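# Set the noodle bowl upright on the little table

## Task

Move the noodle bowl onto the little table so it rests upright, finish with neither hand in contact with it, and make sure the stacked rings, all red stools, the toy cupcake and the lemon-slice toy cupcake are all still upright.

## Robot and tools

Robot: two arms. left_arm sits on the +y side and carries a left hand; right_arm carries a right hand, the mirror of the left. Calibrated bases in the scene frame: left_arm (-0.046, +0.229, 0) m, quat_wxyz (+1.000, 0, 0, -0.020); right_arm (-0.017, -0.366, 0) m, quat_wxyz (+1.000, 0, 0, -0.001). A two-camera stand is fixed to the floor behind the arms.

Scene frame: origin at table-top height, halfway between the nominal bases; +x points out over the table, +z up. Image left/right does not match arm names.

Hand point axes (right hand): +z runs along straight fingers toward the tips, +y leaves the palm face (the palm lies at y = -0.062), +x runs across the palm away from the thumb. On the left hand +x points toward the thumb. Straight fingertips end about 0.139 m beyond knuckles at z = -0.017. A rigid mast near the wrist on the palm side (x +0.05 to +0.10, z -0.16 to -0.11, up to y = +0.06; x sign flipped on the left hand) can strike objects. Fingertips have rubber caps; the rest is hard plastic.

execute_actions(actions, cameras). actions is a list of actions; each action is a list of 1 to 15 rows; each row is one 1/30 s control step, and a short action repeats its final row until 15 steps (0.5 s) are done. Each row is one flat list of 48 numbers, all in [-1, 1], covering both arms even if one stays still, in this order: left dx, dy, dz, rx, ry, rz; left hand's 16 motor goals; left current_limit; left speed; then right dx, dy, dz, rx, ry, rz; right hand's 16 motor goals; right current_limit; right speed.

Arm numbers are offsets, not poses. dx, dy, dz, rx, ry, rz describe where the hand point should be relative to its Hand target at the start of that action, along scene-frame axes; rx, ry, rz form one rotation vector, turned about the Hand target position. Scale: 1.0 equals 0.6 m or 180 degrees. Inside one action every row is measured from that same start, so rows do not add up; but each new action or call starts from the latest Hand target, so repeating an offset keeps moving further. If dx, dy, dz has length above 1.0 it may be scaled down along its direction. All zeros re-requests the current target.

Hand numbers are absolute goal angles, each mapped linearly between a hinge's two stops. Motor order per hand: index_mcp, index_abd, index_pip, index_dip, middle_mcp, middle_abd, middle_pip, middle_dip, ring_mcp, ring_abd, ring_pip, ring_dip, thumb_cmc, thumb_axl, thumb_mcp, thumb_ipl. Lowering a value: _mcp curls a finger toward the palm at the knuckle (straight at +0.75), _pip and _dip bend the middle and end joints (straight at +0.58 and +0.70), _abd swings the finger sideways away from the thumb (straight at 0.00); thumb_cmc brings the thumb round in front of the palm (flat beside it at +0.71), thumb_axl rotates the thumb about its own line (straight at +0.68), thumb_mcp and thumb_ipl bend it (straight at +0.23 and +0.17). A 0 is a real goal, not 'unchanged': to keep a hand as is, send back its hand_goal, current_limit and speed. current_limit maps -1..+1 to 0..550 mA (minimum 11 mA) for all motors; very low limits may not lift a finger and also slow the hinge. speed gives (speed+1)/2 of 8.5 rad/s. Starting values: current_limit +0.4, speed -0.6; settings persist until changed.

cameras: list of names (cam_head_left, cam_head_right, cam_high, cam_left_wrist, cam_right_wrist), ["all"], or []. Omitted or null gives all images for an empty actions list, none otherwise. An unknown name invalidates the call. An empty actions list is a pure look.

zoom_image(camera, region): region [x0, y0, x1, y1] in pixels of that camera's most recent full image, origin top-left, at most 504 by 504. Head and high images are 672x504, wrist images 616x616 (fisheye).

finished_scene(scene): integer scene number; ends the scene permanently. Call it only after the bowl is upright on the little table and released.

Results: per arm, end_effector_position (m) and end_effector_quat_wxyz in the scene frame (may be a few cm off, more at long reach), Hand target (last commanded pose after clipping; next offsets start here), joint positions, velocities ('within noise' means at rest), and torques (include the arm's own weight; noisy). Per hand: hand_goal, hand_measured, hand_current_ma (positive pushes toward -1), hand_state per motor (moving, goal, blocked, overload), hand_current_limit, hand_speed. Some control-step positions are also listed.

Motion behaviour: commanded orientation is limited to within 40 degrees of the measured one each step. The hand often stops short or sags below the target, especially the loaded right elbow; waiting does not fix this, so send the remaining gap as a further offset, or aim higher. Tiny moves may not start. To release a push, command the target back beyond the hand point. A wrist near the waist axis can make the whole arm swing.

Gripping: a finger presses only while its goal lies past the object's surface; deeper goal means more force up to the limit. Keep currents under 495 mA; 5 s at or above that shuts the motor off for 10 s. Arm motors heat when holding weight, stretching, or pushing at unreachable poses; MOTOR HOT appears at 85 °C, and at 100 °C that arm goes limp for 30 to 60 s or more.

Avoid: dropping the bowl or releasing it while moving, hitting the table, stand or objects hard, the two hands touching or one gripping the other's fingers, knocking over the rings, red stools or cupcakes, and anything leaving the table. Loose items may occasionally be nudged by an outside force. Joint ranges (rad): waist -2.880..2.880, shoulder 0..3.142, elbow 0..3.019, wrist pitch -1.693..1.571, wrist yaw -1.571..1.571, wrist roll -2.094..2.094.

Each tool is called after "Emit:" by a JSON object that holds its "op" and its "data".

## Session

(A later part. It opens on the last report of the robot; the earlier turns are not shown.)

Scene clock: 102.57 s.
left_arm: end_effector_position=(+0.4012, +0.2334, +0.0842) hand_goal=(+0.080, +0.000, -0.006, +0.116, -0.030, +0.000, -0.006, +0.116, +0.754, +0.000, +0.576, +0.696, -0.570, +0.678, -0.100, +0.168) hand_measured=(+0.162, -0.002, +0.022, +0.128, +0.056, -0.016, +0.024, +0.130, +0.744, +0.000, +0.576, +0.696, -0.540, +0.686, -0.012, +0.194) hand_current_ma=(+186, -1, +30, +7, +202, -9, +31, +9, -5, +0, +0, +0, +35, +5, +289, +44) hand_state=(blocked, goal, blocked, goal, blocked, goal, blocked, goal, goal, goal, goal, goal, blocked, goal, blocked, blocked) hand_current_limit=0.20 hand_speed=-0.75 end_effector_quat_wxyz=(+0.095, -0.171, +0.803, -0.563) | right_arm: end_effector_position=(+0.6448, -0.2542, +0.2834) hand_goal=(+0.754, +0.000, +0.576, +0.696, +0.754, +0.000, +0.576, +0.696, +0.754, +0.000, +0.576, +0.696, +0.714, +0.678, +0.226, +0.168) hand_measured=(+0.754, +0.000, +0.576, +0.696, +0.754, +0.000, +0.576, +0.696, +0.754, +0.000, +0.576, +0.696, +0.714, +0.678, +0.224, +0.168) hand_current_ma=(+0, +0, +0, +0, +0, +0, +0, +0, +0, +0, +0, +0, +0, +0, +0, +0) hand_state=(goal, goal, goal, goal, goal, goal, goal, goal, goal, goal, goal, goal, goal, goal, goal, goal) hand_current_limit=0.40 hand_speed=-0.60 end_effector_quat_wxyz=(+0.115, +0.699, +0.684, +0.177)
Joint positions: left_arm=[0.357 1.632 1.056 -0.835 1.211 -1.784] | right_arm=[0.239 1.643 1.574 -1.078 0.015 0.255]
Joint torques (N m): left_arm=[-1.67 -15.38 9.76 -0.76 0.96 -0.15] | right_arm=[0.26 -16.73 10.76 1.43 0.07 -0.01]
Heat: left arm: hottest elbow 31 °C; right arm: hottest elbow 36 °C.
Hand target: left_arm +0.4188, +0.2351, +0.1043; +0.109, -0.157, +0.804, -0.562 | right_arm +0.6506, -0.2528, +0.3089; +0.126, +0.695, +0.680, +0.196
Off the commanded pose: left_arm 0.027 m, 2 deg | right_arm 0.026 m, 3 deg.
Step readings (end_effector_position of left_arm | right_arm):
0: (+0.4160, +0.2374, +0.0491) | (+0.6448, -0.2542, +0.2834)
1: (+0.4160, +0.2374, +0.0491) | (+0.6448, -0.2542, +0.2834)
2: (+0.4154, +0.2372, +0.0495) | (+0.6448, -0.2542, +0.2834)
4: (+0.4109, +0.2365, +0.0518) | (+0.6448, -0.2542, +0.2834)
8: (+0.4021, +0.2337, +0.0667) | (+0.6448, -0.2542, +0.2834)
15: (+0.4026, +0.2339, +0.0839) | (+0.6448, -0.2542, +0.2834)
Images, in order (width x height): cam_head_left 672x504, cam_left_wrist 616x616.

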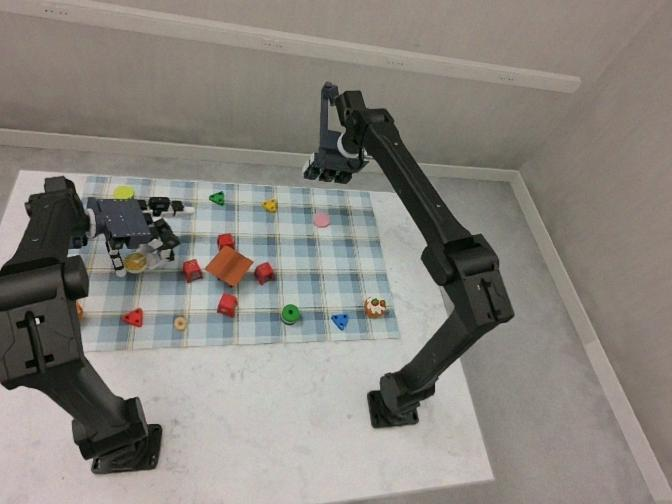

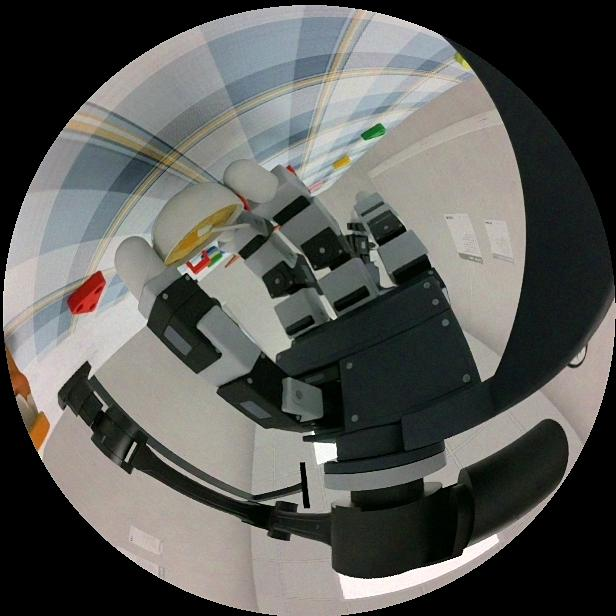

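Emit:
{"op": "execute_actions", "data": {"actions": [[[0,0,0.145,0,0,0,0.08,0,-0.007,0.116,-0.03,0,-0.007,0.116,0.754,0,0.576,0.696,-0.571,0.678,-0.10,0.168,0.2,-0.75,0,0,0,0,0,0,0.754,0,0.576,0.696,0.754,0,0.576,0.696,0.754,0,0.576,0.696,0.714,0.678,0.226,0.168,0.4,-0.6]],[[-0.0217,-0.1933,0,0,0,-0.0611,0.08,0,-0.007,0.116,-0.03,0,-0.007,0.116,0.754,0,0.576,0.696,-0.571,0.678,-0.10,0.168,0.2,-0.75,0,0,0,0,0,0,0.754,0,0.576,0.696,0.754,0,0.576,0.696,0.754,0,0.576,0.696,0.714,0.678,0.226,0.168,0.4,-0.6]],[[-0.0217,-0.1933,0,0,0,-0.0611,0.08,0,-0.007,0.116,-0.03,0,-0.007,0.116,0.754,0,0.576,0.696,-0.571,0.678,-0.10,0.168,0.2,-0.75,0,0,0,0,0,0,0.754,0,0.576,0.696,0.754,0,0.576,0.696,0.754,0,0.576,0.696,0.714,0.678,0.226,0.168,0.4,-0.6]]], "cameras": ["cam_head_left","cam_left_wrist"]}}

Emit:
{"op": "zoom_image", "data": {"camera": "cam_head_left", "region": [130, 180, 330, 330]}}

Scene clock: 128.03 s.
left_arm: end_effector_position=(+0.3785, +0.0023, +0.1808) hand_goal=(+0.080, +0.000, -0.006, +0.116, -0.030, +0.000, -0.006, +0.116, +0.754, +0.000, +0.576, +0.696, -0.570, +0.678, -0.100, +0.168) hand_measured=(+0.160, -0.002, +0.024, +0.128, +0.054, -0.016, +0.024, +0.130, +0.744, +0.000, +0.576, +0.696, -0.540, +0.686, -0.012, +0.198) hand_current_ma=(+175, -1, +34, +8, +191, -9, +34, +9, -6, +0, +0, +0, +36, +5, +289, +51) hand_state=(blocked, goal, blocked, goal, blocked, goal, blocked, goal, goal, goal, goal, goal, blocked, goal, blocked, blocked) hand_current_limit=0.20 hand_speed=-0.75 end_effector_quat_wxyz=(-0.017, +0.000, +0.822, -0.569) | right_arm: end_effector_position=(+0.6448, -0.2542, +0.2834) hand_goal=(+0.754, +0.000, +0.576, +0.696, +0.754, +0.000, +0.576, +0.696, +0.754, +0.000, +0.576, +0.696, +0.714, +0.678, +0.226, +0.168) hand_measured=(+0.754, +0.000, +0.576, +0.696, +0.754, +0.000, +0.576, +0.696, +0.754, +0.000, +0.576, +0.696, +0.714, +0.678, +0.224, +0.168) hand_current_ma=(+0, +0, +0, +0, +0, +0, +0, +0, +0, +0, +0, +0, +0, +0, +0, +0) hand_state=(goal, goal, goal, goal, goal, goal, goal, goal, goal, goal, goal, goal, goal, goal, goal, goal) hand_current_limit=0.40 hand_speed=-0.60 end_effector_quat_wxyz=(+0.115, +0.699, +0.684, +0.177)
Joint positions: left_arm=[-0.164 1.523 1.192 -0.808 1.174 -2.065] | right_arm=[0.239 1.643 1.574 -1.078 0.015 0.255]
Joint torques (N m): left_arm=[0.26 -13.92 9.31 0.96 0.8 -0.2] | right_arm=[0.32 -16.67 10.74 1.48 0.06 -0.02]
Heat: left arm: hottest elbow 35 °C; right arm: hottest elbow 37 °C.
Hand target: left_arm +0.3929, +0.0031, +0.1913; +0.000, -0.001, +0.820, -0.573 | right_arm +0.6506, -0.2528, +0.3089; +0.126, +0.695, +0.680, +0.196
Off the commanded pose: left_arm 0.018 m, 2 deg | right_arm 0.026 m, 3 deg.
Step readings (end_effector_position of left_arm | right_arm):
0: (+0.4012, +0.2334, +0.0842) | (+0.6448, -0.2542, +0.2834)
1: (+0.4011, +0.2334, +0.0844) | (+0.6448, -0.2542, +0.2834)
2: (+0.3999, +0.2331, +0.0861) | (+0.6448, -0.2542, +0.2834)
4: (+0.3962, +0.2321, +0.0963) | (+0.6448, -0.2542, +0.2834)
8: (+0.3979, +0.2324, +0.1368) | (+0.6448, -0.2542, +0.2834)
15: (+0.4079, +0.2352, +0.1801) | (+0.6448, -0.2542, +0.2834)
16: (+0.4072, +0.2344, +0.1800) | (+0.6448, -0.2542, +0.2834)
17: (+0.4068, +0.2314, +0.1797) | (+0.6448, -0.2542, +0.2834)
19: (+0.4066, +0.2152, +0.1792) | (+0.6448, -0.2542, +0.2834)
23: (+0.4018, +0.1530, +0.1799) | (+0.6448, -0.2542, +0.2834)
30: (+0.4007, +0.1137, +0.1813) | (+0.6448, -0.2542, +0.2834)
31: (+0.4014, +0.1141, +0.1813) | (+0.6448, -0.2542, +0.2834)
32: (+0.4023, +0.1128, +0.1812) | (+0.6448, -0.2542, +0.2834)
34: (+0.4025, +0.0997, +0.1808) | (+0.6448, -0.2542, +0.2834)
38: (+0.3872, +0.0406, +0.1824) | (+0.6448, -0.2542, +0.2834)
45: (+0.3751, +0.0001, +0.1822) | (+0.6448, -0.2542, +0.2834)
Images, in order (width x height): cam_head_left 672x504, cam_left_wrist 616x616.

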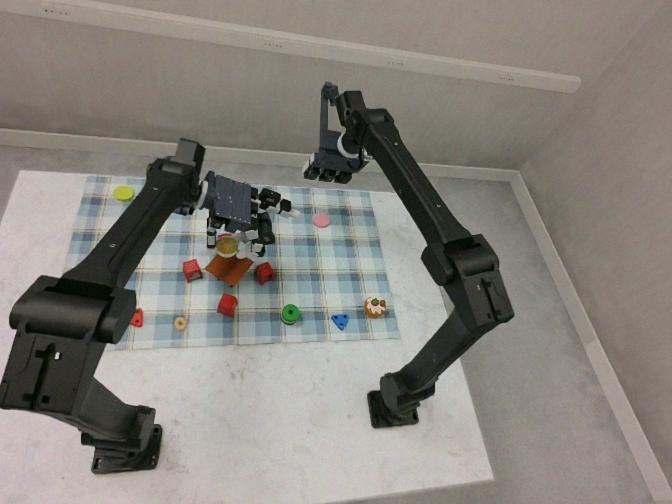

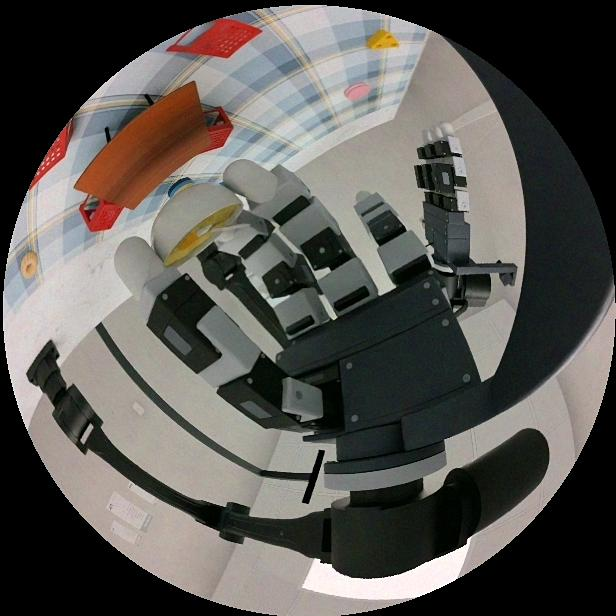

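Scaled by 2.520.

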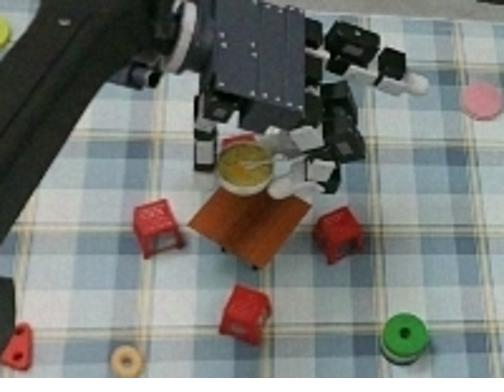

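Emit:
{"op": "execute_actions", "data": {"actions": [[[-0.018,-0.008,-0.083,0,0,0,0.08,0,-0.007,0.116,-0.03,0,-0.007,0.116,0.754,0,0.576,0.696,-0.571,0.678,-0.10,0.168,0.2,-0.75,0,0,0,0,0,0,0.754,0,0.576,0.696,0.754,0,0.576,0.696,0.754,0,0.576,0.696,0.714,0.678,0.226,0.168,0.4,-0.6]]], "cameras": ["cam_head_left","cam_head_right","cam_left_wrist"]}}

Emit:
{"op": "zoom_image", "data": {"camera": "cam_head_left", "region": [170, 200, 290, 320]}}

Emit:
{"op": "zoom_image", "data": {"camera": "cam_left_wrist", "region": [60, 80, 320, 300]}}

Scene clock: 136.03 s.
left_arm: end_effector_position=(+0.3808, +0.0023, +0.1380) hand_goal=(+0.080, +0.000, -0.006, +0.116, -0.030, +0.000, -0.006, +0.116, +0.754, +0.000, +0.576, +0.696, -0.570, +0.678, -0.100, +0.168) hand_measured=(+0.160, -0.002, +0.024, +0.128, +0.054, -0.016, +0.024, +0.130, +0.744, +0.000, +0.576, +0.696, -0.538, +0.686, -0.012, +0.198) hand_current_ma=(+175, -1, +34, +8, +191, -9, +34, +9, -6, +0, +0, +0, +36, +5, +289, +51) hand_state=(blocked, goal, blocked, goal, blocked, goal, blocked, goal, goal, goal, goal, goal, blocked, goal, blocked, blocked) hand_current_limit=0.20 hand_speed=-0.75 end_effector_quat_wxyz=(-0.006, +0.001, +0.822, -0.570) | right_arm: end_effector_position=(+0.6448, -0.2542, +0.2834) hand_goal=(+0.754, +0.000, +0.576, +0.696, +0.754, +0.000, +0.576, +0.696, +0.754, +0.000, +0.576, +0.696, +0.714, +0.678, +0.226, +0.168) hand_measured=(+0.754, +0.000, +0.576, +0.696, +0.754, +0.000, +0.576, +0.696, +0.754, +0.000, +0.576, +0.696, +0.714, +0.678, +0.224, +0.168) hand_current_ma=(+0, +0, +0, +0, +0, +0, +0, +0, +0, +0, +0, +0, +0, +0, +0, +0) hand_state=(goal, goal, goal, goal, goal, goal, goal, goal, goal, goal, goal, goal, goal, goal, goal, goal) hand_current_limit=0.40 hand_speed=-0.60 end_effector_quat_wxyz=(+0.115, +0.699, +0.684, +0.177)
Joint positions: left_arm=[-0.164 1.556 1.108 -0.653 1.166 -2.085] | right_arm=[0.239 1.643 1.574 -1.078 0.015 0.255]
Joint torques (N m): left_arm=[-1.38 -14.92 6.9 1.1 0.83 -0.26] | right_arm=[0.38 -16.44 10.71 1.47 0.06 -0.01]
Heat: left arm: hottest elbow 35 °C; right arm: hottest elbow 37 °C.
Hand target: left_arm +0.3821, -0.0017, +0.1415; +0.000, -0.001, +0.820, -0.573 | right_arm +0.6506, -0.2528, +0.3089; +0.126, +0.695, +0.680, +0.196
Off the commanded pose: left_arm 0.005 m, 1 deg | right_arm 0.026 m, 3 deg.
joint sent to its limit (left arm) — joint 6 (wrist roll), lower limit. The joint targets still meet the commanded pose.
Step readings (end_effector_position of left_arm | right_arm):
0: (+0.3785, +0.0023, +0.1808) | (+0.6448, -0.2542, +0.2834)
1: (+0.3788, +0.0022, +0.1809) | (+0.6448, -0.2542, +0.2834)
2: (+0.3802, +0.0019, +0.1802) | (+0.6448, -0.2542, +0.2834)
4: (+0.3846, +0.0010, +0.1758) | (+0.6448, -0.2542, +0.2834)
8: (+0.3819, +0.0021, +0.1557) | (+0.6448, -0.2542, +0.2834)
15: (+0.3798, +0.0025, +0.1378) | (+0.6448, -0.2542, +0.2834)
Images, in order (width x height): cam_head_left 672x504, cam_head_right 672x504, cam_left_wrist 616x616.

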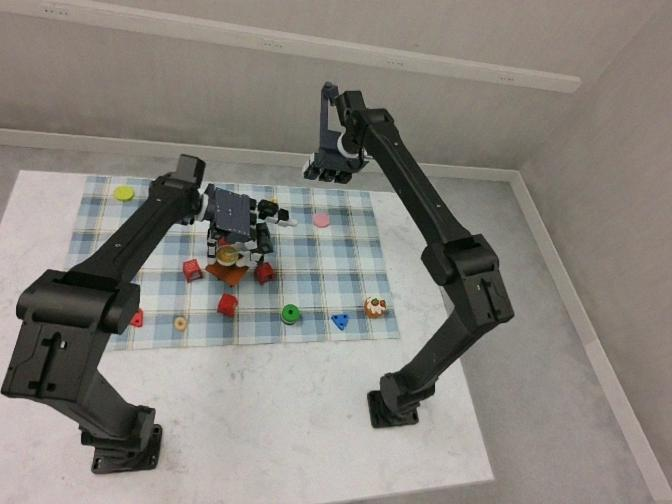

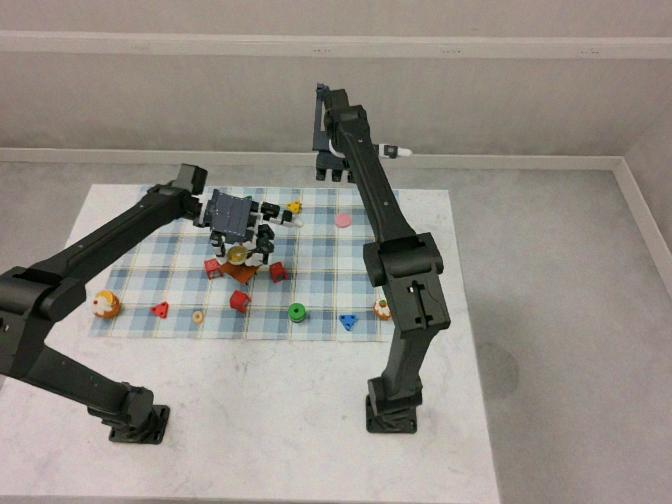

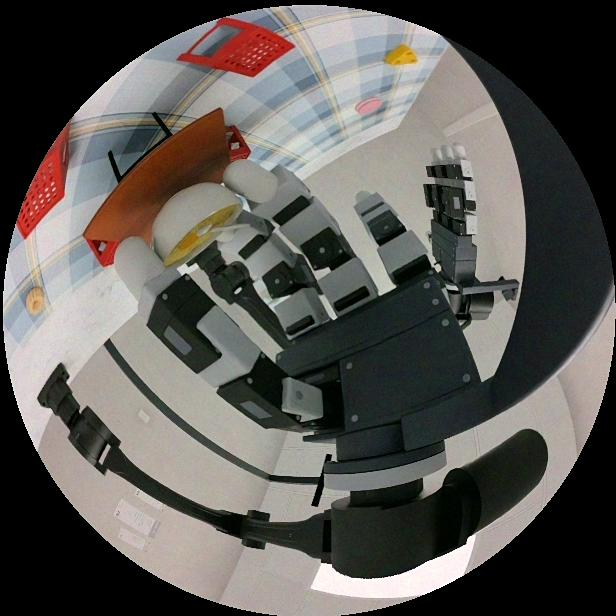

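Scaled by 4.200.

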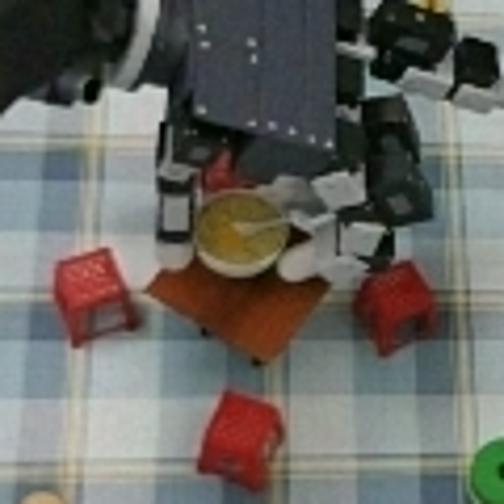

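Scaled by 1.938 from the camera's 616x616 image, which has a finer 880x880 frame.

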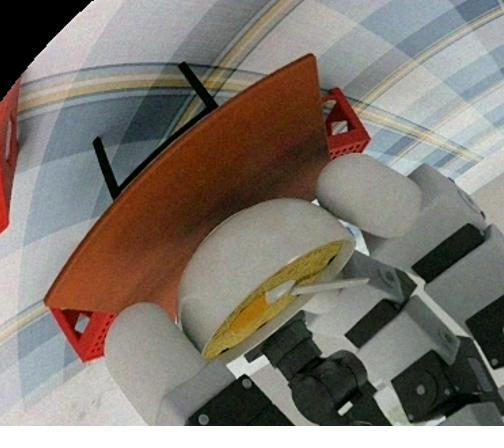

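Emit:
{"op": "execute_actions", "data": {"actions": [[[-0.006,-0.006,-0.022,0,0,-0.0167,0.08,0,-0.007,0.116,-0.03,0,-0.007,0.116,0.754,0,0.576,0.696,-0.571,0.678,-0.10,0.168,0.2,-0.75,0,0,0,0,0,0,0.754,0,0.576,0.696,0.754,0,0.576,0.696,0.754,0,0.576,0.696,0.714,0.678,0.226,0.168,0.4,-0.6]]], "cameras": ["cam_head_left","cam_left_wrist"]}}

Emit:
{"op": "zoom_image", "data": {"camera": "cam_head_left", "region": [170, 200, 290, 320]}}

Emit:
{"op": "zoom_image", "data": {"camera": "cam_left_wrist", "region": [60, 80, 320, 300]}}

Scene clock: 144.80 s.
left_arm: end_effector_position=(+0.3813, +0.0004, +0.1278) hand_goal=(+0.080, +0.000, -0.006, +0.116, -0.030, +0.000, -0.006, +0.116, +0.754, +0.000, +0.576, +0.696, -0.570, +0.678, -0.100, +0.168) hand_measured=(+0.160, -0.002, +0.024, +0.128, +0.054, -0.016, +0.024, +0.130, +0.744, +0.000, +0.576, +0.696, -0.538, +0.686, -0.012, +0.198) hand_current_ma=(+175, -1, +34, +8, +191, -9, +34, +9, -6, +0, +0, +0, +36, +5, +289, +51) hand_state=(blocked, goal, blocked, goal, blocked, goal, blocked, goal, goal, goal, goal, goal, blocked, goal, blocked, blocked) hand_current_limit=0.20 hand_speed=-0.75 end_effector_quat_wxyz=(-0.010, +0.012, +0.820, -0.572) | right_arm: end_effector_position=(+0.6448, -0.2542, +0.2834) hand_goal=(+0.754, +0.000, +0.576, +0.696, +0.754, +0.000, +0.576, +0.696, +0.754, +0.000, +0.576, +0.696, +0.714, +0.678, +0.226, +0.168) hand_measured=(+0.754, +0.000, +0.576, +0.696, +0.754, +0.000, +0.576, +0.696, +0.754, +0.000, +0.576, +0.696, +0.714, +0.678, +0.224, +0.168) hand_current_ma=(+0, +0, +0, +0, +0, +0, +0, +0, +0, +0, +0, +0, +0, +0, +0, +0) hand_state=(goal, goal, goal, goal, goal, goal, goal, goal, goal, goal, goal, goal, goal, goal, goal, goal) hand_current_limit=0.40 hand_speed=-0.60 end_effector_quat_wxyz=(+0.115, +0.699, +0.684, +0.177)
Joint positions: left_arm=[-0.166 1.58 1.108 -0.661 1.179 -2.042] | right_arm=[0.239 1.643 1.574 -1.078 0.015 0.255]
Joint torques (N m): left_arm=[-1.85 -14.51 7.19 -0.27 0.99 -0.02] | right_arm=[0.26 -16.62 10.71 1.46 0.06 -0.03]
Heat: left arm: hottest elbow 35 °C; right arm: hottest elbow 38 °C.
Hand target: left_arm +0.3784, -0.0054, +0.1283; -0.015, +0.021, +0.819, -0.573 | right_arm +0.6506, -0.2528, +0.3089; +0.126, +0.695, +0.680, +0.196
Off the commanded pose: left_arm 0.006 m, 1 deg | right_arm 0.026 m, 3 deg.
Step readings (end_effector_position of left_arm | right_arm):
0: (+0.3808, +0.0023, +0.1381) | (+0.6448, -0.2542, +0.2834)
1: (+0.3808, +0.0023, +0.1381) | (+0.6448, -0.2542, +0.2834)
2: (+0.3807, +0.0022, +0.1382) | (+0.6448, -0.2542, +0.2834)
4: (+0.3806, +0.0016, +0.1379) | (+0.6448, -0.2542, +0.2834)
8: (+0.3815, +0.0008, +0.1335) | (+0.6448, -0.2542, +0.2834)
15: (+0.3811, +0.0004, +0.1279) | (+0.6448, -0.2542, +0.2834)
Images, in order (width x height): cam_head_left 672x504, cam_left_wrist 616x616.

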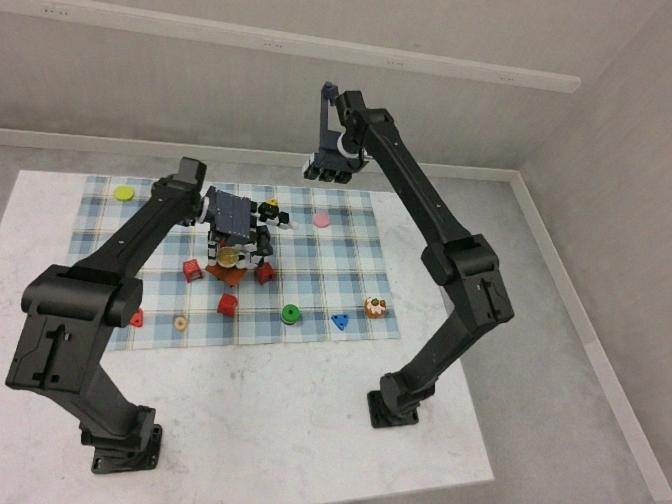

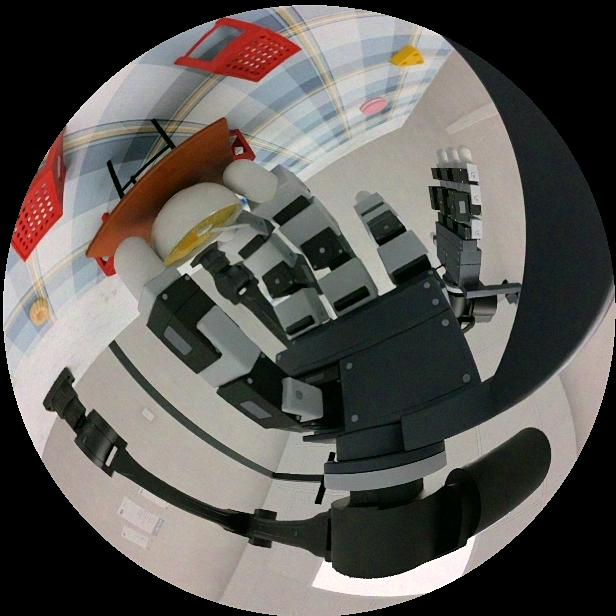

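Scaled by 4.200.

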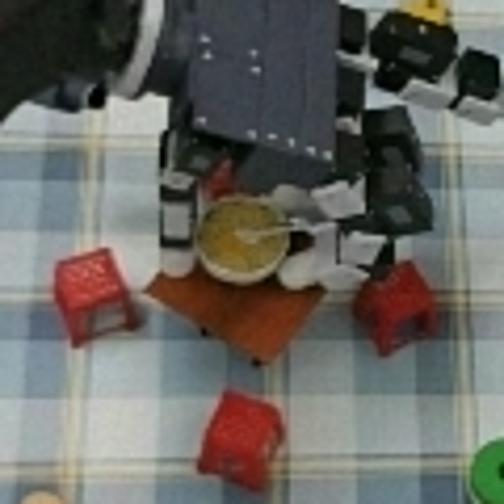

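Scaled by 1.938 from the camera's 616x616 image, which has a finer 880x880 frame.

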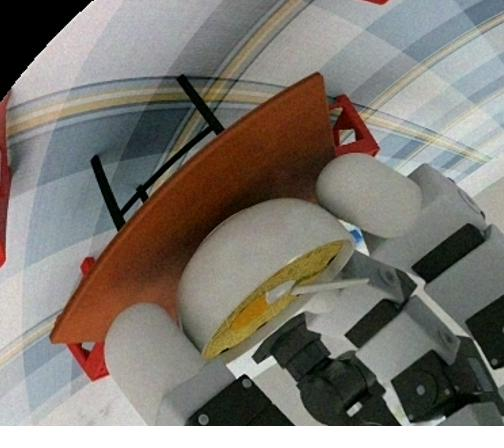

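Emit:
{"op": "execute_actions", "data": {"actions": [[[-0.0115,-0.003,-0.010,0,0,0,0.08,0,-0.007,0.116,-0.03,0,-0.007,0.116,0.754,0,0.576,0.696,-0.571,0.678,-0.10,0.168,0.2,-0.75,0,0,0,0,0,0,0.754,0,0.576,0.696,0.754,0,0.576,0.696,0.754,0,0.576,0.696,0.714,0.678,0.226,0.168,0.4,-0.6]]], "cameras": ["cam_head_left","cam_left_wrist"]}}

Emit:
{"op": "zoom_image", "data": {"camera": "cam_head_left", "region": [170, 200, 290, 320]}}

Emit:
{"op": "zoom_image", "data": {"camera": "cam_left_wrist", "region": [60, 80, 320, 300]}}

Scene clock: 150.20 s.
left_arm: end_effector_position=(+0.3728, -0.0012, +0.1206) hand_goal=(+0.080, +0.000, -0.006, +0.116, -0.030, +0.000, -0.006, +0.116, +0.754, +0.000, +0.576, +0.696, -0.570, +0.678, -0.100, +0.168) hand_measured=(+0.160, -0.002, +0.024, +0.128, +0.054, -0.016, +0.024, +0.130, +0.744, +0.000, +0.576, +0.696, -0.538, +0.686, -0.012, +0.198) hand_current_ma=(+175, -1, +34, +8, +191, -9, +34, +9, -6, +0, +0, +0, +36, +5, +289, +51) hand_state=(blocked, goal, blocked, goal, blocked, goal, blocked, goal, goal, goal, goal, goal, blocked, goal, blocked, blocked) hand_current_limit=0.20 hand_speed=-0.75 end_effector_quat_wxyz=(-0.019, +0.011, +0.821, -0.571) | right_arm: end_effector_position=(+0.6448, -0.2542, +0.2834) hand_goal=(+0.754, +0.000, +0.576, +0.696, +0.754, +0.000, +0.576, +0.696, +0.754, +0.000, +0.576, +0.696, +0.714, +0.678, +0.226, +0.168) hand_measured=(+0.754, +0.000, +0.576, +0.696, +0.754, +0.000, +0.576, +0.696, +0.754, +0.000, +0.576, +0.696, +0.714, +0.678, +0.224, +0.168) hand_current_ma=(+0, +0, +0, +0, +0, +0, +0, +0, +0, +0, +0, +0, +0, +0, +0, +0) hand_state=(goal, goal, goal, goal, goal, goal, goal, goal, goal, goal, goal, goal, goal, goal, goal, goal) hand_current_limit=0.40 hand_speed=-0.60 end_effector_quat_wxyz=(+0.115, +0.699, +0.684, +0.177)
Joint positions: left_arm=[-0.174 1.58 1.088 -0.657 1.18 -2.041] | right_arm=[0.239 1.643 1.574 -1.078 0.015 0.255]
Joint torques (N m): left_arm=[-1.9 -15.44 6.32 0.94 0.86 -0.11] | right_arm=[0.26 -16.91 10.76 1.48 0.05 -0.01]
Heat: left arm: hottest elbow 35 °C; right arm: hottest elbow 38 °C.
Hand target: left_arm +0.3714, -0.0071, +0.1222; -0.015, +0.021, +0.819, -0.573 | right_arm +0.6506, -0.2528, +0.3089; +0.126, +0.695, +0.680, +0.196
Off the commanded pose: left_arm 0.006 m, 1 deg | right_arm 0.026 m, 3 deg.
Step readings (end_effector_position of left_arm | right_arm):
0: (+0.3813, +0.0005, +0.1278) | (+0.6448, -0.2542, +0.2834)
1: (+0.3813, +0.0005, +0.1278) | (+0.6448, -0.2542, +0.2834)
2: (+0.3813, +0.0005, +0.1278) | (+0.6448, -0.2542, +0.2834)
4: (+0.3798, +0.0002, +0.1265) | (+0.6448, -0.2542, +0.2834)
8: (+0.3738, -0.0005, +0.1216) | (+0.6448, -0.2542, +0.2834)
15: (+0.3728, -0.0012, +0.1206) | (+0.6448, -0.2542, +0.2834)
Images, in order (width x height): cam_head_left 672x504, cam_left_wrist 616x616.

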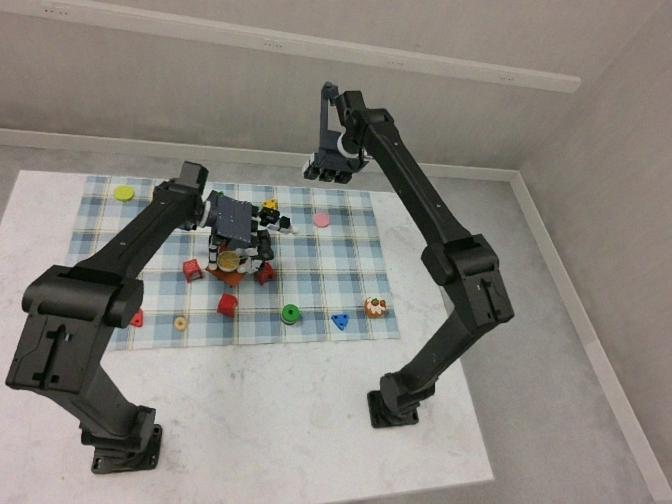

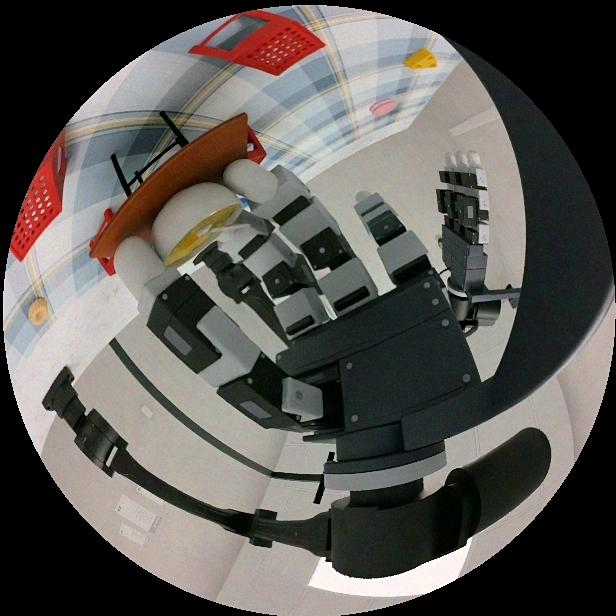

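Scaled by 4.200.

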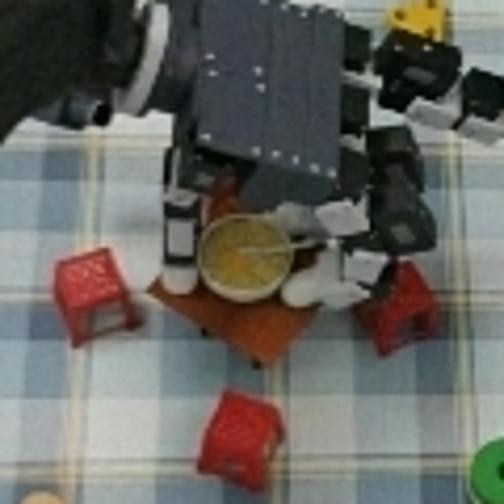

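Scaled by 1.938 from the camera's 616x616 image, which has a finer 880x880 frame.

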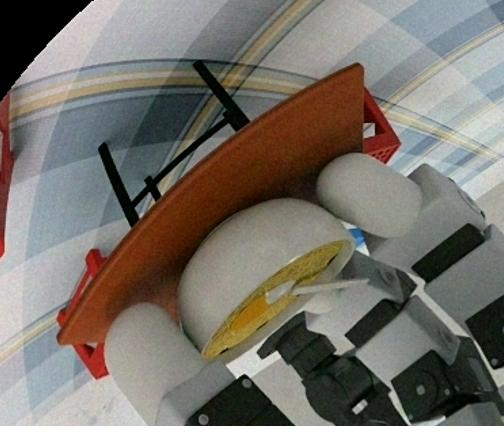

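Emit:
{"op": "execute_actions", "data": {"actions": [[[0.004,-0.002,-0.013,0,0,0,0.08,0,-0.007,0.116,-0.03,0,-0.007,0.116,0.754,0,0.576,0.696,-0.571,0.678,-0.10,0.168,0.2,-0.75,0,0,0,0,0,0,0.754,0,0.576,0.696,0.754,0,0.576,0.696,0.754,0,0.576,0.696,0.714,0.678,0.226,0.168,0.4,-0.6]]], "cameras": ["cam_head_left","cam_head_right","cam_left_wrist"]}}

Emit:
{"op": "zoom_image", "data": {"camera": "cam_head_left", "region": [170, 200, 290, 320]}}

Emit:
{"op": "zoom_image", "data": {"camera": "cam_left_wrist", "region": [60, 80, 320, 300]}}

Emit:
{"op": "zoom_image", "data": {"camera": "cam_head_right", "region": [180, 190, 300, 310]}}

Scene clock: 155.90 s.
left_arm: end_effector_position=(+0.3767, -0.0026, +0.1212) hand_goal=(+0.080, +0.000, -0.006, +0.116, -0.030, +0.000, -0.006, +0.116, +0.754, +0.000, +0.576, +0.696, -0.570, +0.678, -0.100, +0.168) hand_measured=(+0.160, -0.002, +0.024, +0.128, +0.054, -0.016, +0.024, +0.130, +0.744, +0.000, +0.576, +0.696, -0.538, +0.686, -0.012, +0.198) hand_current_ma=(+175, -1, +34, +8, +191, -9, +34, +9, -6, +0, +0, +0, +36, +5, +289, +51) hand_state=(blocked, goal, blocked, goal, blocked, goal, blocked, goal, goal, goal, goal, goal, blocked, goal, blocked, blocked) hand_current_limit=0.20 hand_speed=-0.75 end_effector_quat_wxyz=(-0.011, +0.017, +0.820, -0.572) | right_arm: end_effector_position=(+0.6448, -0.2542, +0.2834) hand_goal=(+0.754, +0.000, +0.576, +0.696, +0.754, +0.000, +0.576, +0.696, +0.754, +0.000, +0.576, +0.696, +0.714, +0.678, +0.226, +0.168) hand_measured=(+0.754, +0.000, +0.576, +0.696, +0.754, +0.000, +0.576, +0.696, +0.754, +0.000, +0.576, +0.696, +0.714, +0.678, +0.224, +0.168) hand_current_ma=(+0, +0, +0, +0, +0, +0, +0, +0, +0, +0, +0, +0, +0, +0, +0, +0) hand_state=(goal, goal, goal, goal, goal, goal, goal, goal, goal, goal, goal, goal, goal, goal, goal, goal) hand_current_limit=0.40 hand_speed=-0.60 end_effector_quat_wxyz=(+0.115, +0.699, +0.684, +0.177)
Joint positions: left_arm=[-0.175 1.58 1.088 -0.637 1.18 -2.041] | right_arm=[0.239 1.643 1.574 -1.078 0.015 0.255]
Joint torques (N m): left_arm=[-1.96 -13.74 6.04 1.02 0.85 -0.15] | right_arm=[0.21 -16.62 10.71 1.48 0.06 -0.03]
Heat: left arm: hottest elbow 34 °C; right arm: hottest elbow 38 °C.
Hand target: left_arm +0.3738, -0.0083, +0.1144; -0.015, +0.021, +0.819, -0.573 | right_arm +0.6506, -0.2528, +0.3089; +0.126, +0.695, +0.680, +0.196
Off the commanded pose: left_arm 0.009 m, 1 deg | right_arm 0.026 m, 3 deg.
Step readings (end_effector_position of left_arm | right_arm):
0: (+0.3728, -0.0012, +0.1206) | (+0.6448, -0.2542, +0.2834)
1: (+0.3728, -0.0012, +0.1206) | (+0.6448, -0.2542, +0.2834)
2: (+0.3732, -0.0013, +0.1207) | (+0.6448, -0.2542, +0.2834)
4: (+0.3742, -0.0017, +0.1208) | (+0.6448, -0.2542, +0.2834)
8: (+0.3758, -0.0024, +0.1211) | (+0.6448, -0.2542, +0.2834)
15: (+0.3766, -0.0026, +0.1212) | (+0.6448, -0.2542, +0.2834)
Images, in order (width x height): cam_head_left 672x504, cam_head_right 672x504, cam_left_wrist 616x616.

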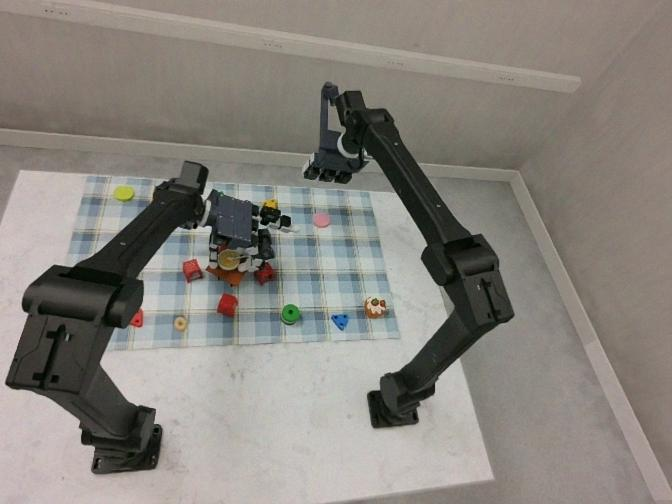

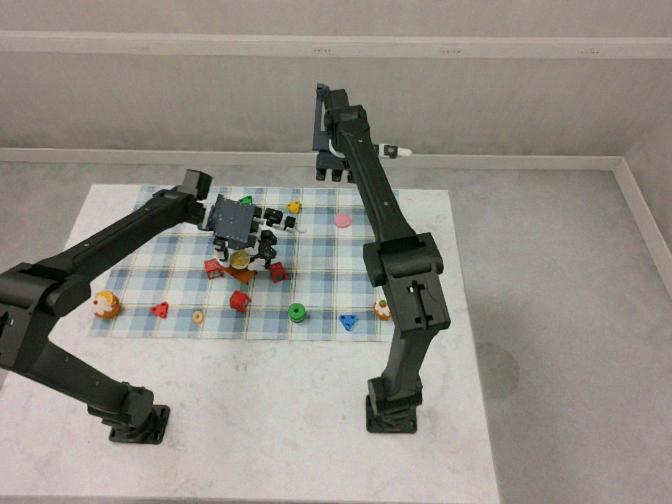

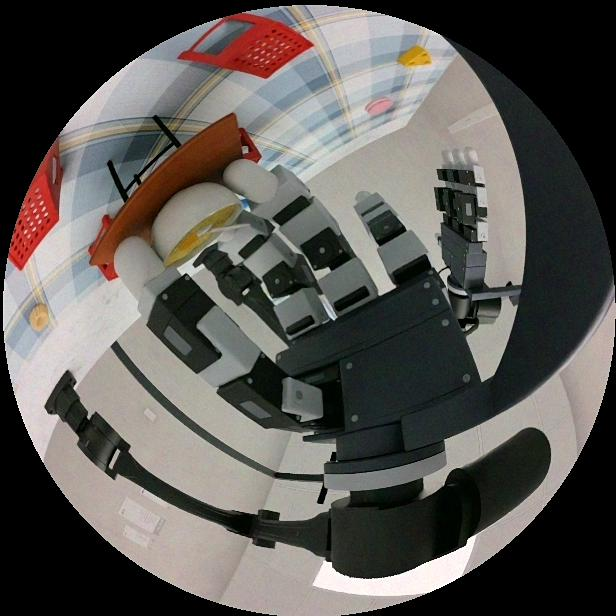

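Scaled by 4.200.

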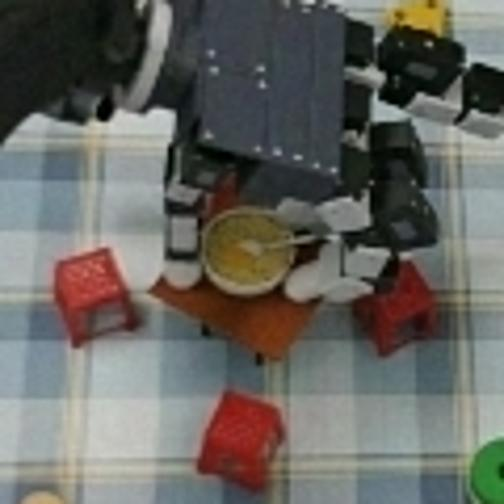

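Scaled by 1.938 from the camera's 616x616 image, which has a finer 880x880 frame.

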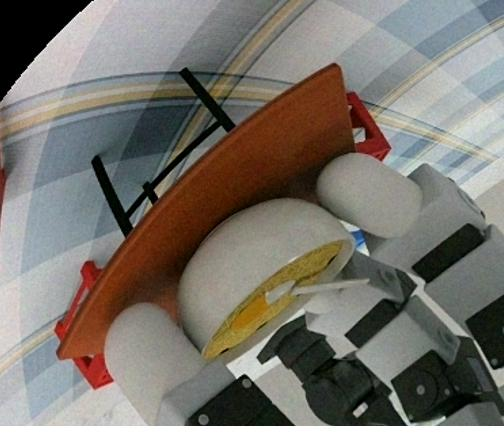

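Scaled by 4.200.

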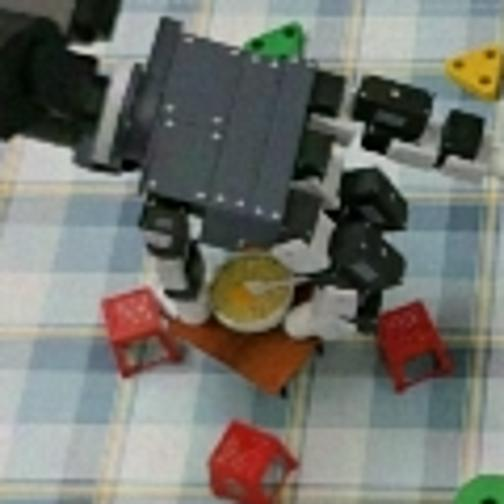

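Emit:
{"op": "execute_actions", "data": {"actions": [[[0,0,0.006,0,0,0,0.2,0,-0.007,0.116,0.06,0,-0.007,0.116,0.754,0,0.576,0.696,-0.571,0.678,0.02,0.168,0.2,-0.85,0,0,0,0,0,0,0.754,0,0.576,0.696,0.754,0,0.576,0.696,0.754,0,0.576,0.696,0.714,0.678,0.226,0.168,0.4,-0.6]],[[0,0,0,0,0,0,0.3,0,-0.007,0.116,0.25,0,-0.007,0.116,0.754,0,0.576,0.696,-0.571,0.678,0.11,0.168,0.2,-0.8,0,0,0,0,0,0,0.754,0,0.576,0.696,0.754,0,0.576,0.696,0.754,0,0.576,0.696,0.714,0.678,0.226,0.168,0.4,-0.6]],[[0,0,0,0,0,0,0.42,0,-0.007,0.116,0.42,0,-0.007,0.116,0.754,0,0.576,0.696,-0.571,0.678,0.19,0.168,0.2,-0.7,0,0,0,0,0,0,0.754,0,0.576,0.696,0.754,0,0.576,0.696,0.754,0,0.576,0.696,0.714,0.678,0.226,0.168,0.4,-0.6]]], "cameras": ["cam_head_left","cam_left_wrist"]}}

Emit:
{"op": "zoom_image", "data": {"camera": "cam_head_left", "region": [170, 200, 290, 320]}}

Emit:
{"op": "zoom_image", "data": {"camera": "cam_left_wrist", "region": [60, 80, 320, 300]}}

Scene clock: 169.30 s.
left_arm: end_effector_position=(+0.3767, -0.0026, +0.1212) hand_goal=(+0.420, +0.000, -0.006, +0.116, +0.420, +0.000, -0.006, +0.116, +0.754, +0.000, +0.576, +0.696, -0.570, +0.678, +0.190, +0.168) hand_measured=(+0.406, +0.000, -0.006, +0.118, +0.406, -0.002, -0.008, +0.116, +0.744, +0.000, +0.576, +0.696, -0.568, +0.680, +0.186, +0.170) hand_current_ma=(-9, +0, +0, +0, -10, +0, +0, +0, -6, +0, +0, +0, +0, +1, -2, +1) hand_state=(goal, goal, goal, goal, goal, goal, goal, goal, goal, goal, goal, goal, goal, goal, goal, goal) hand_current_limit=0.20 hand_speed=-0.70 end_effector_quat_wxyz=(-0.011, +0.017, +0.820, -0.572) | right_arm: end_effector_position=(+0.6448, -0.2542, +0.2834) hand_goal=(+0.754, +0.000, +0.576, +0.696, +0.754, +0.000, +0.576, +0.696, +0.754, +0.000, +0.576, +0.696, +0.714, +0.678, +0.226, +0.168) hand_measured=(+0.754, +0.000, +0.576, +0.696, +0.754, +0.000, +0.576, +0.696, +0.754, +0.000, +0.576, +0.696, +0.714, +0.678, +0.224, +0.168) hand_current_ma=(+0, +0, +0, +0, +0, +0, +0, +0, +0, +0, +0, +0, +0, +0, +0, +0) hand_state=(goal, goal, goal, goal, goal, goal, goal, goal, goal, goal, goal, goal, goal, goal, goal, goal) hand_current_limit=0.40 hand_speed=-0.60 end_effector_quat_wxyz=(+0.115, +0.699, +0.684, +0.177)
Joint positions: left_arm=[-0.175 1.58 1.088 -0.637 1.18 -2.041] | right_arm=[0.239 1.643 1.574 -1.078 0.015 0.255]
Joint torques (N m): left_arm=[-1.96 -14.1 6.38 0.69 0.87 -0.15] | right_arm=[0.32 -16.85 10.76 1.46 0.07 -0.02]
Heat: left arm: hottest elbow 32 °C; right arm: hottest elbow 38 °C.
Hand target: left_arm +0.3738, -0.0082, +0.1180; -0.015, +0.021, +0.819, -0.573 | right_arm +0.6506, -0.2528, +0.3089; +0.126, +0.695, +0.680, +0.196
Off the commanded pose: left_arm 0.007 m, 1 deg | right_arm 0.026 m, 3 deg.
Step readings (end_effector_position of left_arm | right_arm):
0: (+0.3767, -0.0026, +0.1212) | (+0.6448, -0.2542, +0.2834)
1: (+0.3767, -0.0026, +0.1212) | (+0.6448, -0.2542, +0.2834)
2: (+0.3767, -0.0026, +0.1212) | (+0.6448, -0.2542, +0.2834)
4: (+0.3767, -0.0026, +0.1212) | (+0.6448, -0.2542, +0.2834)
8: (+0.3767, -0.0026, +0.1212) | (+0.6448, -0.2542, +0.2834)
15: (+0.3767, -0.0026, +0.1212) | (+0.6448, -0.2542, +0.2834)
16: (+0.3767, -0.0026, +0.1212) | (+0.6448, -0.2542, +0.2834)
17: (+0.3767, -0.0026, +0.1212) | (+0.6448, -0.2542, +0.2834)
19: (+0.3767, -0.0026, +0.1212) | (+0.6448, -0.2542, +0.2834)
23: (+0.3767, -0.0026, +0.1212) | (+0.6448, -0.2542, +0.2834)
30: (+0.3767, -0.0026, +0.1212) | (+0.6448, -0.2542, +0.2834)
31: (+0.3767, -0.0026, +0.1212) | (+0.6448, -0.2542, +0.2834)
32: (+0.3767, -0.0026, +0.1212) | (+0.6448, -0.2542, +0.2834)
34: (+0.3767, -0.0026, +0.1212) | (+0.6448, -0.2542, +0.2834)
38: (+0.3767, -0.0026, +0.1212) | (+0.6448, -0.2542, +0.2834)
45: (+0.3767, -0.0026, +0.1212) | (+0.6448, -0.2542, +0.2834)
Images, in order (width x height): cam_head_left 672x504, cam_left_wrist 616x616.

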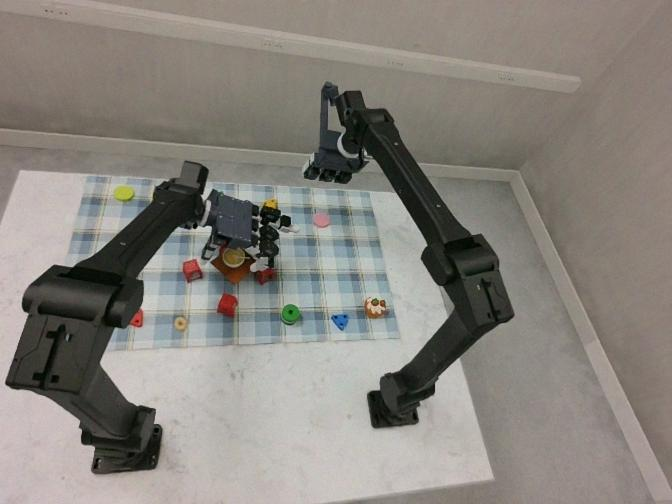

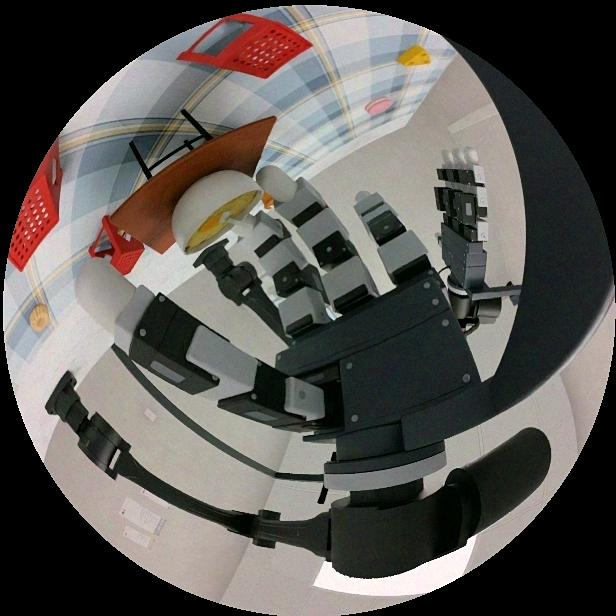

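Scaled by 4.200.

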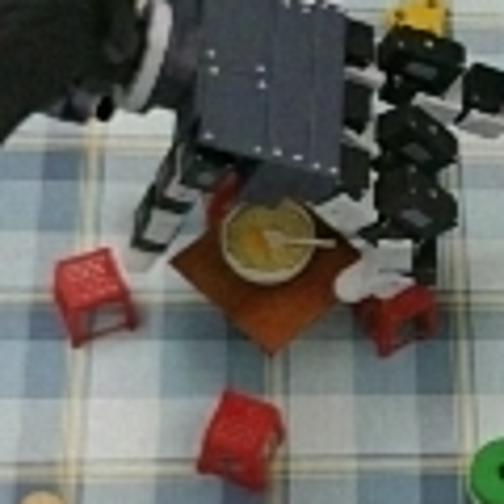

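Scaled by 1.938 from the camera's 616x616 image, which has a finer 880x880 frame.

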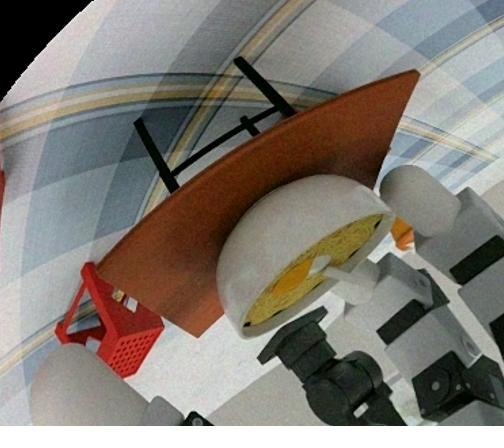

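Emit:
{"op": "execute_actions", "data": {"actions": [[[0,-0.012,0.03,0,0,0,0.5,0,0.05,0.16,0.5,0,0.05,0.16,0.754,0,0.576,0.696,-0.571,0.678,0.22,0.168,0.2,-0.7,0,0,0,0,0,0,0.754,0,0.576,0.696,0.754,0,0.576,0.696,0.754,0,0.576,0.696,0.714,0.678,0.226,0.168,0.4,-0.6]]], "cameras": ["cam_head_left","cam_left_wrist"]}}

Emit:
{"op": "zoom_image", "data": {"camera": "cam_head_left", "region": [170, 200, 290, 320]}}

Emit:
{"op": "zoom_image", "data": {"camera": "cam_left_wrist", "region": [60, 80, 320, 300]}}

Scene clock: 178.10 s.
left_arm: end_effector_position=(+0.3707, -0.0097, +0.1214) hand_goal=(+0.500, +0.000, +0.050, +0.160, +0.500, +0.000, +0.050, +0.160, +0.754, +0.000, +0.576, +0.696, -0.570, +0.678, +0.220, +0.168) hand_measured=(+0.486, +0.000, +0.046, +0.158, +0.486, -0.002, +0.046, +0.158, +0.744, +0.000, +0.576, +0.696, -0.568, +0.680, +0.216, +0.170) hand_current_ma=(-11, +0, -1, -1, -11, +0, -1, -1, -6, +0, +0, +0, +0, +1, -2, +1) hand_state=(goal, goal, goal, goal, goal, goal, goal, goal, goal, goal, goal, goal, goal, goal, goal, goal) hand_current_limit=0.20 hand_speed=-0.70 end_effector_quat_wxyz=(-0.023, +0.013, +0.821, -0.571) | right_arm: end_effector_position=(+0.6448, -0.2542, +0.2834) hand_goal=(+0.754, +0.000, +0.576, +0.696, +0.754, +0.000, +0.576, +0.696, +0.754, +0.000, +0.576, +0.696, +0.714, +0.678, +0.226, +0.168) hand_measured=(+0.754, +0.000, +0.576, +0.696, +0.754, +0.000, +0.576, +0.696, +0.754, +0.000, +0.576, +0.696, +0.714, +0.678, +0.224, +0.168) hand_current_ma=(+0, +0, +0, +0, +0, +0, +0, +0, +0, +0, +0, +0, +0, +0, +0, +0) hand_state=(goal, goal, goal, goal, goal, goal, goal, goal, goal, goal, goal, goal, goal, goal, goal, goal) hand_current_limit=0.40 hand_speed=-0.60 end_effector_quat_wxyz=(+0.115, +0.699, +0.684, +0.177)
Joint positions: left_arm=[-0.192 1.58 1.088 -0.637 1.176 -2.067] | right_arm=[0.239 1.643 1.574 -1.078 0.015 0.255]
Joint torques (N m): left_arm=[-1.85 -16.26 8.05 0.23 0.76 -0.24] | right_arm=[0.32 -16.67 10.77 1.51 0.07 -0.01]
Heat: left arm: hottest elbow 32 °C; right arm: hottest elbow 38 °C.
Hand target: left_arm +0.3738, -0.0155, +0.1360; -0.015, +0.021, +0.819, -0.573 | right_arm +0.6506, -0.2528, +0.3089; +0.126, +0.695, +0.680, +0.196
Off the commanded pose: left_arm 0.016 m, 1 deg | right_arm 0.026 m, 3 deg.
Step readings (end_effector_position of left_arm | right_arm):
0: (+0.3767, -0.0026, +0.1212) | (+0.6448, -0.2542, +0.2834)
1: (+0.3766, -0.0028, +0.1212) | (+0.6448, -0.2542, +0.2834)
2: (+0.3764, -0.0031, +0.1212) | (+0.6448, -0.2542, +0.2834)
4: (+0.3756, -0.0040, +0.1212) | (+0.6448, -0.2542, +0.2834)
8: (+0.3728, -0.0075, +0.1213) | (+0.6448, -0.2542, +0.2834)
15: (+0.3709, -0.0097, +0.1214) | (+0.6448, -0.2542, +0.2834)
Images, in order (width x height): cam_head_left 672x504, cam_left_wrist 616x616.

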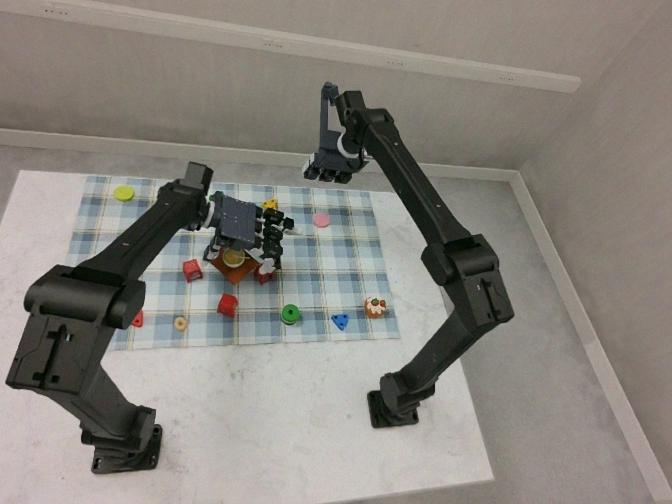

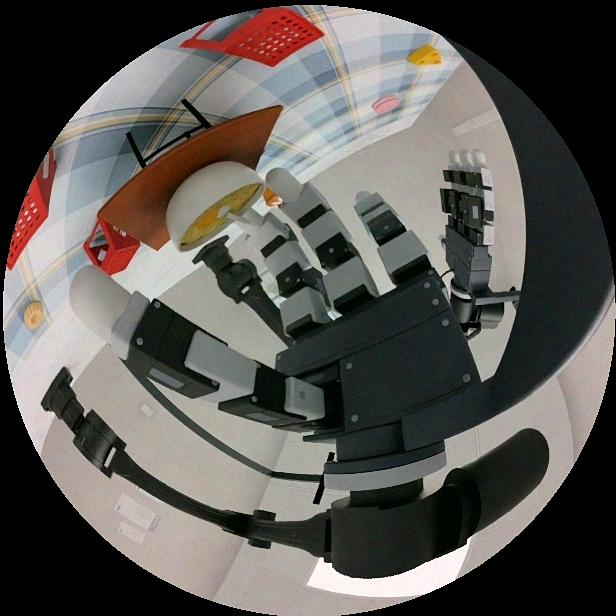

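Scaled by 4.200.

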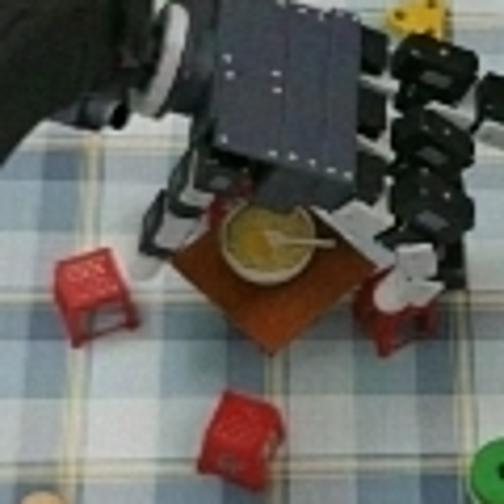

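Scaled by 1.938 from the camera's 616x616 image, which has a finer 880x880 frame.

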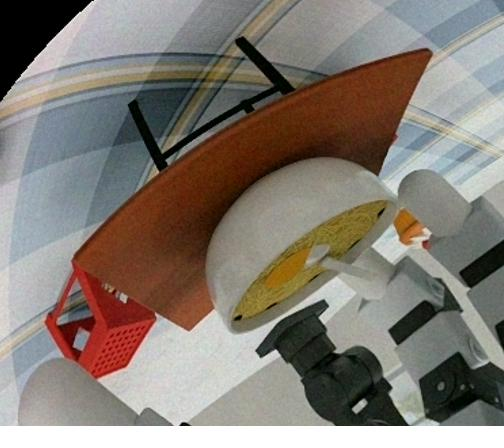

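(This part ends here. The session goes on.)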